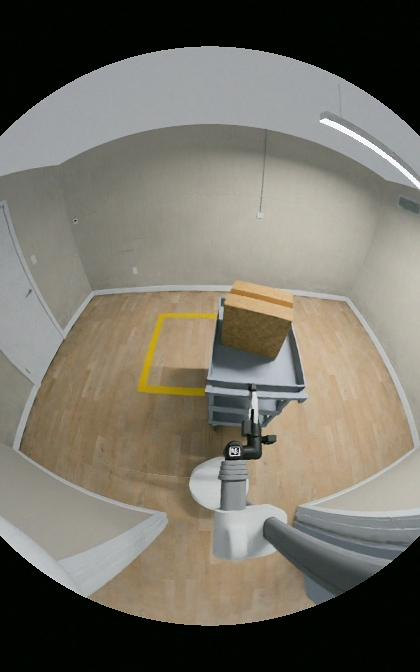

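Request:
{"fn": "move", "kwargs": {"blocking": false, "r1": {"base":{"translate_m":0.05,"strafe_m":-0.23},"pace":"slow","contact_limits":{"translate_m":0.8}}}}

Request:
{"fn": "wait", "kwargs": {"seconds": 4}}

Request:
{"fn": "move", "kwargs": {"blocking": false, "r1": {"base":{"rotate_rad":0.32},"pace":"slow","contact_limits":{"rotate_rad":0.8}}}}

Request:
{"fn": "wait", "kwargs": {"seconds": 3}}

Request:
{"fn": "move", "kwargs": {"blocking": false, "r1": {"base":{"translate_m":0.07,"strafe_m":-0.2},"pace":"slow","contact_limits":{"translate_m":0.8}}}}

Request:
{"fn": "wait", "kwargs": {"seconds": 4}}

Request:
{"fn": "move", "kwargs": {"blocking": false, "r1": {"base":{"rotate_rad":0.28},"pace":"slow","contact_limits":{"rotate_rad":0.8}}}}

Request:
{"fn": "wait", "kwargs": {"seconds": 3, "cameras": ["r1_head_camera","r1_head_left_camera"]}}

Scene clock: 797.23 s.
move: r1 moving
r1.base_odometry: x=-1.451 y=+0.847 heading=+0.628
r1.turned_by_wheels: +0.000
r1.turned_by_imu: +0.000
r1.base_tilt: forward=-1.6 right=+1.3
r1.lidar_m: 0.41 0.45 2.35 1.25 0.49 0.53 - 0.90 0.69 1.08 2.55 0.41
r1.base_status: translate_m moving; strafe_m moving
r1.joint_positions: lift_m=+0.688 arm_m=+0.000 wrist_yaw_rad=-0.003 wrist_pitch_rad=+0.008 wrist_roll_rad=+1.569 gripper_m=-0.019
r1.joint_status: not commanded
r1.measured_speeds: translate_m=+0.012 strafe_m=-0.049 rotate_rad=+0.000 lift_m=+0.000 arm_m=+0.000 wrist_yaw_rad=+0.000 wrist_pitch_rad=+0.000 wrist_roll_rad=+0.000
r1.motor_effort: lift_m=+23(23) arm_m=+1(4) wheel_0=+8(10) wheel_1=-5(7) wheel_2=-8(8)
r1.servo_current: wrist_yaw_rad=46(72) wrist_pitch_rad=52(59) wrist_roll_rad=26(59) gripper_m=46(52)
r1.contact_limits: translate_m 0.8
r1.hand_pose: x=+0.4590 y=-0.0882 z=+0.8635 quat_wxyz=(+0.708, +0.707, +0.002, -0.004) (m; r1's base frame)
r1.wrist_depth_mm: - - - 162 220 1661 - / - - - 163 224 - - / - 418 424 166 227 - - / - 439 442 168 229 - - / - 462 462 229 230 - - / - 492 473 172 232 1756 - / - - 180 169 236 128 -
r2: as last shown
r2.lidar_m: 0.47 3.74 5.00 4.79 1.67 1.20 1.14 1.18 1.05 0.99 0.94 0.59
r2.motor_effort: lift_m=+20(20) arm_m=-5(5) wheel_0=-12(13) wheel_1=-6(6) wheel_2=+15(15)
r2.servo_current: wrist_yaw_rad=39(52) wrist_pitch_rad=39(39) wrist_roll_rad=46(52) gripper_m=104(111)
r2.contact_limits: translate_m 0.9
r2.wrist_depth_mm: - - 232 161 251 264 272 / - - 234 162 253 264 274 / - - 235 166 254 266 276 / - - 236 165 256 267 276 / - - 238 167 258 268 279 / - - 186 167 181 272 279 / - - 239 - 262 270 283
pictures: none

Scene clock: 800.33 s.
earlier move: r1 done
r1.base_odometry: x=-1.284 y=+0.699 heading=+0.629
r1.turned_by_wheels: +0.001
r1.turned_by_imu: +0.001
r1.base_tilt: forward=-1.6 right=+1.2
r1.lidar_m: 0.36 0.35 2.57 1.44 0.67 3.49 - 0.54 0.52 1.25 2.34 0.46
r1.base_status: done
r1.joint_positions: lift_m=+0.688 arm_m=+0.000 wrist_yaw_rad=+0.005 wrist_pitch_rad=+0.008 wrist_roll_rad=+1.569 gripper_m=-0.019
r1.joint_status: not commanded
r1.measured_speeds: all 0
r1.motor_effort: lift_m=+23(23) arm_m=-4(4) wheel_0=+6(15) wheel_1=-3(7) wheel_2=+4(8)
r1.servo_current: wrist_yaw_rad=52(78) wrist_pitch_rad=59(59) wrist_roll_rad=26(72) gripper_m=46(59)
r1.contact_limits: translate_m 0.8
r1.hand_pose: x=+0.4597 y=-0.0861 z=+0.8635 quat_wxyz=(+0.708, +0.707, +0.004, -0.001) (m; r1's base frame)
r1.wrist_depth_mm: - - - 206 278 1576 1160 / - - - 200 263 1708 1281 / - - - 251 255 1983 - / - 449 449 246 247 - - / - 445 452 181 240 - - / - 445 449 184 233 - - / - 449 180 167 224 - -
r2.base_odometry: x=-2.911 y=+0.449 heading=-1.632
r2.turned_by_wheels: +0.000
r2.turned_by_imu: +0.000
r2.base_tilt: forward=-0.6 right=+0.1
r2.lidar_m: 0.47 3.74 5.02 4.81 1.68 1.20 1.14 1.19 1.07 0.99 0.98 0.58
r2.base_status: not commanded
r2.joint_positions: lift_m=+0.900 arm_m=+0.075 wrist_yaw_rad=+0.002 wrist_pitch_rad=+0.001 wrist_roll_rad=+0.000 gripper_m=-0.029
r2.joint_status: not commanded
r2.measured_speeds: all 0
r2.motor_effort: lift_m=+20(20) arm_m=-5(6) wheel_0=-12(13) wheel_1=-5(6) wheel_2=+15(16)
r2.servo_current: wrist_yaw_rad=46(59) wrist_pitch_rad=46(52) wrist_roll_rad=39(65) gripper_m=111(117)
r2.contact_limits: translate_m 0.9
r2.hand_pose: x=+0.5346 y=-0.0869 z=+1.0777 quat_wxyz=(+1.000, +0.000, +0.001, +0.001) (m; r2's base frame)
r2.wrist_depth_mm: - - 233 162 252 263 273 / - - 235 163 254 265 273 / - - 236 166 255 265 276 / - - 236 165 255 267 277 / - - 238 167 257 268 279 / - - 185 167 181 272 281 / - - 239 - 263 267 283
wait: 3.10 of 4 s (r1 has come to rest)
pictures: none

Scene clock: 800.83 s.
move: r1 moving
r1.base_odometry: x=-1.285 y=+0.699 heading=+0.752
r1.turned_by_wheels: +0.124
r1.turned_by_imu: +0.124
r1.base_tilt: forward=-1.6 right=+1.3
r1.lidar_m: 0.36 2.63 2.51 0.97 0.69 3.94 1.48 0.51 0.52 2.22 2.43 0.42
r1.base_status: rotate_rad moving
r1.joint_positions: lift_m=+0.688 arm_m=+0.000 wrist_yaw_rad=-0.010 wrist_pitch_rad=+0.008 wrist_roll_rad=+1.569 gripper_m=-0.019
r1.joint_status: not commanded
r1.measured_speeds: translate_m=+0.000 strafe_m=+0.000 rotate_rad=+0.484 lift_m=+0.000 arm_m=+0.000 wrist_yaw_rad=-0.051 wrist_pitch_rad=+0.000 wrist_roll_rad=+0.000
r1.motor_effort: lift_m=+23(23) arm_m=+0(4) wheel_0=-13(13) wheel_1=-6(7) wheel_2=-12(12)
r1.servo_current: wrist_yaw_rad=59(59) wrist_pitch_rad=46(59) wrist_roll_rad=59(59) gripper_m=46(52)
r1.contact_limits: rotate_rad 0.8
r1.hand_pose: x=+0.4584 y=-0.0903 z=+0.8635 quat_wxyz=(+0.708, +0.707, -0.001, -0.006) (m; r1's base frame)
r1.wrist_depth_mm: - - - 260 263 1756 1182 / - - - 193 257 1756 - / - - - 187 248 854 - / - 442 449 240 243 - - / - 445 452 178 237 - - / - 452 449 173 182 - - / - 452 181 144 225 - -
r2: as last shown
r2.base_tilt: forward=-0.5 right=+0.1
r2.lidar_m: 0.49 3.74 5.01 4.79 1.68 1.22 1.14 1.19 1.07 1.00 0.98 0.60
r2.motor_effort: lift_m=+20(20) arm_m=-5(6) wheel_0=-12(13) wheel_1=-5(6) wheel_2=+15(15)
r2.servo_current: wrist_yaw_rad=39(65) wrist_pitch_rad=39(39) wrist_roll_rad=52(59) gripper_m=111(117)
r2.contact_limits: translate_m 0.9
r2.wrist_depth_mm: - - 234 161 252 263 272 / - - 235 162 253 264 273 / - - 236 166 254 266 274 / - - 237 166 255 267 276 / - - 238 168 257 268 279 / - - 186 168 181 271 282 / - - 239 - 263 268 282
pictures: none

Scene clock: 801.77 s.
earlier move: r1 done
r1.base_odometry: x=-1.284 y=+0.699 heading=+0.947
r1.turned_by_wheels: +0.195
r1.turned_by_imu: +0.195
r1.base_tilt: forward=-1.6 right=+1.3
r1.lidar_m: 0.40 2.75 2.45 0.70 0.69 5.29 0.75 0.50 0.75 2.29 0.50 0.41
r1.base_status: done
r1.joint_positions: lift_m=+0.688 arm_m=+0.000 wrist_yaw_rad=-0.007 wrist_pitch_rad=+0.008 wrist_roll_rad=+1.569 gripper_m=-0.019
r1.joint_status: not commanded
r1.measured_speeds: all 0
r1.motor_effort: lift_m=+23(23) arm_m=-4(4) wheel_0=-9(15) wheel_1=-2(7) wheel_2=-5(14)
r1.servo_current: wrist_yaw_rad=52(78) wrist_pitch_rad=52(59) wrist_roll_rad=39(59) gripper_m=46(52)
r1.contact_limits: rotate_rad 0.8
r1.hand_pose: x=+0.4587 y=-0.0893 z=+0.8635 quat_wxyz=(+0.708, +0.707, +0.001, -0.005) (m; r1's base frame)
r1.wrist_depth_mm: - - - 147 206 - - / - 399 399 151 210 - - / - 418 421 154 216 - - / - 449 449 160 223 - - / - 477 477 166 229 - - / - - 496 172 182 1756 - / - - 181 142 243 128 1281
r2.base_odometry: x=-2.911 y=+0.449 heading=-1.632
r2.turned_by_wheels: +0.000
r2.turned_by_imu: +0.000
r2.base_tilt: forward=-0.6 right=+0.1
r2.lidar_m: 0.48 3.72 5.02 4.80 1.68 1.20 1.14 1.21 1.05 1.02 0.94 0.61
r2.base_status: not commanded
r2.joint_positions: lift_m=+0.900 arm_m=+0.075 wrist_yaw_rad=+0.002 wrist_pitch_rad=+0.001 wrist_roll_rad=+0.000 gripper_m=-0.029
r2.joint_status: not commanded
r2.measured_speeds: all 0
r2.motor_effort: lift_m=+20(20) arm_m=-5(6) wheel_0=-12(13) wheel_1=-6(6) wheel_2=+15(15)
r2.servo_current: wrist_yaw_rad=46(65) wrist_pitch_rad=39(52) wrist_roll_rad=46(59) gripper_m=111(117)
r2.contact_limits: translate_m 0.9
r2.hand_pose: x=+0.5346 y=-0.0869 z=+1.0777 quat_wxyz=(+1.000, +0.000, +0.001, +0.001) (m; r2's base frame)
r2.wrist_depth_mm: - - 233 162 252 262 272 / - - 235 163 254 264 273 / - - 234 166 256 266 276 / - - 237 165 255 268 277 / - - 239 167 257 270 277 / - - 185 167 181 272 281 / - - 238 - 260 270 283
wait: 0.93 of 3 s (r1 has come to rest)
pictures: none

Scene clock: 802.27 s.
move: r1 moving
r1.base_odometry: x=-1.273 y=+0.695 heading=+0.947
r1.turned_by_wheels: +0.000
r1.turned_by_imu: +0.000
r1.base_tilt: forward=-1.6 right=+1.3
r1.lidar_m: 0.40 2.80 2.47 0.71 0.72 5.32 0.69 0.51 0.77 2.25 2.66 0.40
r1.base_status: translate_m moving; strafe_m moving
r1.joint_positions: lift_m=+0.688 arm_m=+0.000 wrist_yaw_rad=-0.003 wrist_pitch_rad=+0.008 wrist_roll_rad=+1.569 gripper_m=-0.019
r1.joint_status: not commanded
r1.measured_speeds: translate_m=+0.016 strafe_m=-0.046 rotate_rad=+0.001 lift_m=+0.000 arm_m=+0.000 wrist_yaw_rad=+0.021 wrist_pitch_rad=+0.000 wrist_roll_rad=+0.000
r1.motor_effort: lift_m=+23(23) arm_m=+3(4) wheel_0=+10(10) wheel_1=-4(6) wheel_2=-7(9)
r1.servo_current: wrist_yaw_rad=52(65) wrist_pitch_rad=46(52) wrist_roll_rad=46(59) gripper_m=46(52)
r1.contact_limits: translate_m 0.8
r1.hand_pose: x=+0.4590 y=-0.0883 z=+0.8635 quat_wxyz=(+0.708, +0.707, +0.002, -0.004) (m; r1's base frame)
r1.wrist_depth_mm: - - - 145 202 - - / - 394 397 150 208 - - / - 415 421 154 213 - - / - 442 445 160 220 - - / - 480 477 224 227 - - / - - 492 170 231 1756 - / - - 180 143 242 1464 1308
r2: as last shown
r2.lidar_m: 0.47 3.73 5.01 4.80 1.68 1.22 1.14 1.21 1.06 1.01 1.00 0.60
r2.servo_current: wrist_yaw_rad=52(59) wrist_pitch_rad=39(46) wrist_roll_rad=46(59) gripper_m=104(111)
r2.contact_limits: translate_m 0.9
r2.wrist_depth_mm: - - 233 162 253 264 273 / - - 236 163 254 263 273 / - - 235 166 254 265 276 / - - 236 165 257 267 277 / - - 238 167 257 267 279 / - - 186 167 182 271 281 / - - 239 - 262 268 282
pictures: none

Scene clock: 805.17 s.
earlier move: r1 done
r1.base_odometry: x=-1.081 y=+0.639 heading=+0.948
r1.turned_by_wheels: +0.001
r1.turned_by_imu: +0.001
r1.base_tilt: forward=-1.6 right=+1.3
r1.lidar_m: 0.40 0.43 2.61 0.91 0.91 5.64 0.51 0.55 1.02 2.10 2.51 0.41
r1.base_status: done
r1.joint_positions: lift_m=+0.688 arm_m=+0.000 wrist_yaw_rad=+0.004 wrist_pitch_rad=+0.008 wrist_roll_rad=+1.569 gripper_m=-0.019
r1.joint_status: not commanded
r1.measured_speeds: all 0
r1.motor_effort: lift_m=+23(23) arm_m=-4(4) wheel_0=+6(16) wheel_1=-3(6) wheel_2=+2(9)
r1.servo_current: wrist_yaw_rad=52(72) wrist_pitch_rad=59(59) wrist_roll_rad=65(72) gripper_m=46(52)
r1.contact_limits: translate_m 0.8
r1.hand_pose: x=+0.4596 y=-0.0862 z=+0.8635 quat_wxyz=(+0.708, +0.707, +0.004, -0.001) (m; r1's base frame)
r1.wrist_depth_mm: - - - 164 224 1708 - / - - 517 165 225 - - / - 421 424 167 229 - - / - 436 442 169 230 - - / - 459 462 230 232 - - / - 484 473 176 234 - - / - - 169 145 236 535 -
r2.base_odometry: x=-2.911 y=+0.449 heading=-1.632
r2.turned_by_wheels: +0.000
r2.turned_by_imu: +0.000
r2.base_tilt: forward=-0.6 right=+0.1
r2.lidar_m: 0.47 3.69 5.00 4.78 1.67 1.20 1.15 1.18 1.05 0.98 0.95 0.60
r2.base_status: not commanded
r2.joint_positions: lift_m=+0.900 arm_m=+0.075 wrist_yaw_rad=+0.002 wrist_pitch_rad=+0.001 wrist_roll_rad=+0.000 gripper_m=-0.029
r2.joint_status: not commanded
r2.measured_speeds: all 0
r2.motor_effort: lift_m=+20(20) arm_m=-5(6) wheel_0=-12(13) wheel_1=-5(6) wheel_2=+15(15)
r2.servo_current: wrist_yaw_rad=52(59) wrist_pitch_rad=39(46) wrist_roll_rad=39(59) gripper_m=111(117)
r2.contact_limits: translate_m 0.9
r2.hand_pose: x=+0.5346 y=-0.0869 z=+1.0777 quat_wxyz=(+1.000, +0.000, +0.001, +0.001) (m; r2's base frame)
r2.wrist_depth_mm: - - 233 162 252 262 272 / - - 235 163 253 264 274 / - - 236 166 253 266 276 / - - 236 165 256 267 274 / - - 237 168 257 268 279 / - - 185 167 181 272 282 / - - 240 - 262 270 283
wait: 2.90 of 4 s (r1 has come to rest)
pictures: none

Scene clock: 805.67 s.
move: r1 moving
r1.base_odometry: x=-1.081 y=+0.639 heading=+1.072
r1.turned_by_wheels: +0.124
r1.turned_by_imu: +0.124
r1.base_tilt: forward=-1.6 right=+1.3
r1.lidar_m: 0.41 2.79 2.62 0.88 3.47 6.39 0.49 0.60 1.32 2.14 0.50 0.40
r1.base_status: rotate_rad moving
r1.joint_positions: lift_m=+0.688 arm_m=+0.000 wrist_yaw_rad=-0.009 wrist_pitch_rad=+0.008 wrist_roll_rad=+1.569 gripper_m=-0.019
r1.joint_status: not commanded
r1.measured_speeds: translate_m=-0.001 strafe_m=+0.000 rotate_rad=+0.484 lift_m=+0.000 arm_m=+0.000 wrist_yaw_rad=-0.041 wrist_pitch_rad=+0.000 wrist_roll_rad=+0.000
r1.motor_effort: lift_m=+23(23) arm_m=-1(4) wheel_0=-12(12) wheel_1=-6(7) wheel_2=-11(11)
r1.servo_current: wrist_yaw_rad=65(65) wrist_pitch_rad=52(59) wrist_roll_rad=39(72) gripper_m=46(52)
r1.contact_limits: rotate_rad 0.8
r1.hand_pose: x=+0.4584 y=-0.0901 z=+0.8635 quat_wxyz=(+0.708, +0.707, +0.000, -0.006) (m; r1's base frame)
r1.wrist_depth_mm: - - - - 216 1618 - / - 407 413 160 220 - - / - 424 421 415 224 - - / - 445 445 165 227 - - / - 469 469 168 230 - - / - 500 198 182 182 1756 - / - - 182 145 237 539 -
r2: as last shown
r2.lidar_m: 0.48 3.70 5.02 4.80 1.71 1.22 1.11 1.19 1.05 1.00 0.95 0.59
r2.motor_effort: lift_m=+20(20) arm_m=-5(6) wheel_0=-12(13) wheel_1=-6(6) wheel_2=+15(15)
r2.servo_current: wrist_yaw_rad=59(59) wrist_pitch_rad=39(46) wrist_roll_rad=46(59) gripper_m=111(111)
r2.contact_limits: translate_m 0.9
r2.wrist_depth_mm: - - 232 162 251 263 272 / - - 235 163 254 264 273 / - - 236 166 255 265 276 / - - 236 165 256 267 276 / - - 238 167 257 267 279 / - - 185 167 181 272 281 / - - 239 - 262 271 283
pictures: none

Scene clock: 806.50 s.
earlier move: r1 done
r1.base_odometry: x=-1.081 y=+0.639 heading=+1.226
r1.turned_by_wheels: +0.155
r1.turned_by_imu: +0.155
r1.base_tilt: forward=-1.6 right=+1.3
r1.lidar_m: 0.43 2.68 1.55 0.88 3.96 0.62 0.49 0.70 2.10 2.21 0.42 0.38
r1.base_status: done
r1.joint_positions: lift_m=+0.688 arm_m=+0.000 wrist_yaw_rad=-0.009 wrist_pitch_rad=+0.008 wrist_roll_rad=+1.569 gripper_m=-0.019
r1.joint_status: not commanded
r1.measured_speeds: all 0
r1.motor_effort: lift_m=+23(23) arm_m=+4(4) wheel_0=-6(13) wheel_1=-4(7) wheel_2=-6(11)
r1.servo_current: wrist_yaw_rad=65(85) wrist_pitch_rad=52(59) wrist_roll_rad=39(72) gripper_m=46(52)
r1.contact_limits: rotate_rad 0.8
r1.hand_pose: x=+0.4585 y=-0.0899 z=+0.8635 quat_wxyz=(+0.708, +0.707, +0.000, -0.006) (m; r1's base frame)
r1.wrist_depth_mm: 345 355 355 120 178 177 - / - 382 384 126 188 - - / - 418 421 - 198 - - / - 473 466 - 211 - - / - - 517 155 224 1708 - / - - - 186 182 1618 1281 / - - 179 140 180 127 1205
r2.base_odometry: x=-2.911 y=+0.449 heading=-1.632
r2.turned_by_wheels: +0.000
r2.turned_by_imu: +0.000
r2.base_tilt: forward=-0.6 right=+0.1
r2.lidar_m: 0.47 3.71 5.01 4.80 1.70 1.19 1.13 1.19 1.05 0.99 0.97 0.59
r2.base_status: not commanded
r2.joint_positions: lift_m=+0.900 arm_m=+0.075 wrist_yaw_rad=+0.002 wrist_pitch_rad=+0.001 wrist_roll_rad=+0.000 gripper_m=-0.029
r2.joint_status: not commanded
r2.measured_speeds: all 0
r2.motor_effort: lift_m=+20(20) arm_m=-5(6) wheel_0=-12(13) wheel_1=-5(6) wheel_2=+15(15)
r2.servo_current: wrist_yaw_rad=52(59) wrist_pitch_rad=39(46) wrist_roll_rad=33(65) gripper_m=117(117)
r2.contact_limits: translate_m 0.9
r2.hand_pose: x=+0.5346 y=-0.0869 z=+1.0777 quat_wxyz=(+1.000, +0.000, +0.001, +0.001) (m; r2's base frame)
r2.wrist_depth_mm: - - 233 162 251 262 272 / - - 234 163 253 263 273 / - - 235 166 254 265 274 / - - 236 165 256 268 277 / - - 239 168 256 268 278 / - - 185 167 181 272 281 / - - 240 - 262 270 283
wait: 0.83 of 3 s (r1 has come to rest)
pictures: r1_head_camera, r1_head_left_camera
Images, in order (width x height): r1_head_camera 420x560, r1_head_left_camera 420x672.

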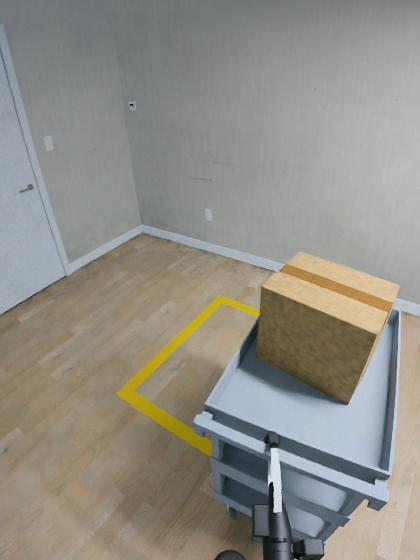

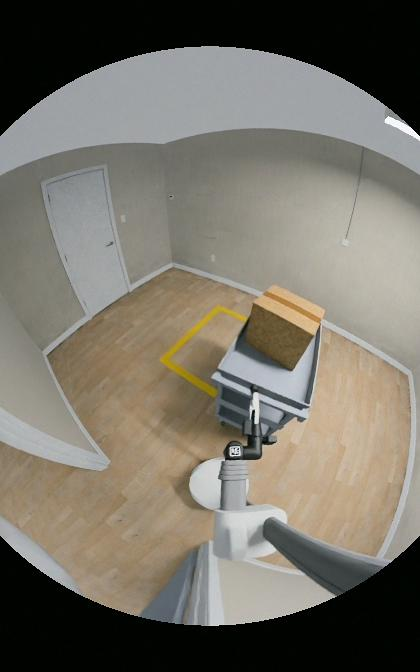

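Request:
{"fn": "move", "kwargs": {"blocking": false, "r1": {"base":{"translate_m":0.08,"strafe_m":-0.26},"pace":"slow","contact_limits":{"translate_m":0.8}}}}

Request:
{"fn": "wait", "kwargs": {"seconds": 5, "cameras": ["r1_head_camera","r1_head_left_camera"]}}

Scene clock: 810.83 s.
move: r1 moving
r1.base_odometry: x=-1.069 y=+0.639 heading=+1.226
r1.turned_by_wheels: +0.000
r1.turned_by_imu: +0.000
r1.base_tilt: forward=-1.6 right=+1.3
r1.lidar_m: 0.41 2.69 1.57 0.92 3.97 0.61 0.52 0.71 2.10 2.23 0.41 0.37
r1.base_status: translate_m moving; strafe_m moving
r1.joint_positions: lift_m=+0.688 arm_m=+0.000 wrist_yaw_rad=-0.003 wrist_pitch_rad=+0.008 wrist_roll_rad=+1.569 gripper_m=-0.019
r1.joint_status: not commanded
r1.measured_speeds: translate_m=+0.014 strafe_m=-0.047 rotate_rad=+0.004 lift_m=+0.000 arm_m=+0.000 wrist_yaw_rad=+0.018 wrist_pitch_rad=+0.000 wrist_roll_rad=+0.000
r1.motor_effort: lift_m=+23(23) arm_m=+4(4) wheel_0=+8(8) wheel_1=-7(8) wheel_2=-7(9)
r1.servo_current: wrist_yaw_rad=65(85) wrist_pitch_rad=59(59) wrist_roll_rad=52(52) gripper_m=46(59)
r1.contact_limits: translate_m 0.8
r1.hand_pose: x=+0.4590 y=-0.0883 z=+0.8635 quat_wxyz=(+0.708, +0.707, +0.002, -0.004) (m; r1's base frame)
r1.wrist_depth_mm: 343 351 349 116 173 174 - / - 379 382 122 184 - - / - 415 421 - 195 - - / - 473 462 - 207 - - / - - 525 150 222 1756 - / - - - 183 232 1808 1336 / - - 179 142 178 1464 1229
r2: as last shown
r2.lidar_m: 0.46 3.74 5.00 4.81 1.69 1.23 1.15 1.17 1.06 1.00 0.99 0.56
r2.motor_effort: lift_m=+20(20) arm_m=-5(6) wheel_0=-12(13) wheel_1=-6(6) wheel_2=+15(15)
r2.servo_current: wrist_yaw_rad=46(52) wrist_pitch_rad=39(46) wrist_roll_rad=39(59) gripper_m=111(111)
r2.contact_limits: translate_m 0.9
r2.wrist_depth_mm: - - 233 161 252 262 273 / - - 235 163 254 265 274 / - - 236 167 255 265 274 / - - 237 165 256 268 276 / - - 238 167 257 268 278 / - - 185 167 181 272 281 / - - 239 - 262 270 283
pictures: none

Scene clock: 814.30 s.
earlier move: r1 done
r1.base_odometry: x=-0.810 y=+0.627 heading=+1.227
r1.turned_by_wheels: +0.000
r1.turned_by_imu: +0.001
r1.base_tilt: forward=-1.6 right=+1.2
r1.lidar_m: 0.41 2.86 2.22 1.17 4.22 0.65 0.70 1.00 1.92 2.03 2.19 0.41
r1.base_status: done
r1.joint_positions: lift_m=+0.688 arm_m=+0.000 wrist_yaw_rad=+0.006 wrist_pitch_rad=+0.008 wrist_roll_rad=+1.569 gripper_m=-0.019
r1.joint_status: not commanded
r1.measured_speeds: all 0
r1.motor_effort: lift_m=+23(23) arm_m=-3(4) wheel_0=+7(17) wheel_1=-3(8) wheel_2=+0(9)
r1.servo_current: wrist_yaw_rad=52(85) wrist_pitch_rad=52(59) wrist_roll_rad=59(65) gripper_m=46(59)
r1.contact_limits: translate_m 0.8
r1.hand_pose: x=+0.4598 y=-0.0858 z=+0.8635 quat_wxyz=(+0.708, +0.707, +0.005, -0.001) (m; r1's base frame)
r1.wrist_depth_mm: - - - 140 198 - - / - 389 392 146 206 - - / - 413 415 151 211 - - / - 455 445 157 219 - - / - 484 480 165 228 - - / - - 504 176 234 1756 - / - - 170 142 243 1430 1281
r2.base_odometry: x=-2.911 y=+0.449 heading=-1.632
r2.turned_by_wheels: +0.000
r2.turned_by_imu: +0.000
r2.base_tilt: forward=-0.6 right=+0.1
r2.lidar_m: 0.46 3.73 5.01 4.80 1.68 1.21 1.14 1.19 1.04 0.98 0.98 0.56
r2.base_status: not commanded
r2.joint_positions: lift_m=+0.900 arm_m=+0.075 wrist_yaw_rad=+0.002 wrist_pitch_rad=+0.001 wrist_roll_rad=+0.000 gripper_m=-0.029
r2.joint_status: not commanded
r2.measured_speeds: all 0
r2.motor_effort: lift_m=+20(20) arm_m=-5(6) wheel_0=-12(13) wheel_1=-5(6) wheel_2=+15(16)
r2.servo_current: wrist_yaw_rad=46(65) wrist_pitch_rad=39(46) wrist_roll_rad=39(65) gripper_m=104(117)
r2.contact_limits: translate_m 0.9
r2.hand_pose: x=+0.5346 y=-0.0869 z=+1.0777 quat_wxyz=(+1.000, +0.000, +0.001, +0.001) (m; r2's base frame)
r2.wrist_depth_mm: - - 234 162 251 262 272 / - - 235 163 252 263 274 / - - 236 166 255 266 274 / - - 237 165 255 267 278 / - - 238 168 257 270 278 / - - 185 167 181 272 281 / - - 239 - 262 270 283
wait: 3.47 of 5 s (r1 has come to rest)
pictures: r1_head_camera, r1_head_left_camera
Images, in order (width x height): r1_head_camera 420x560, r1_head_left_camera 420x672.

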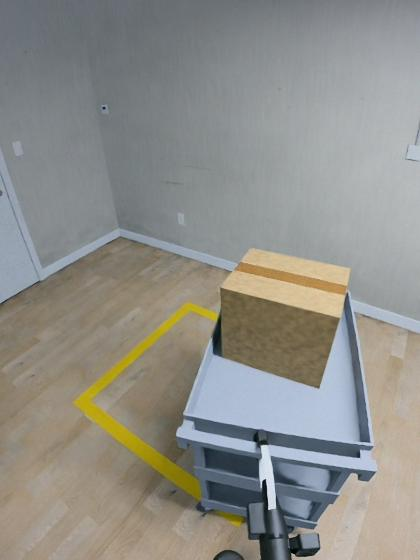

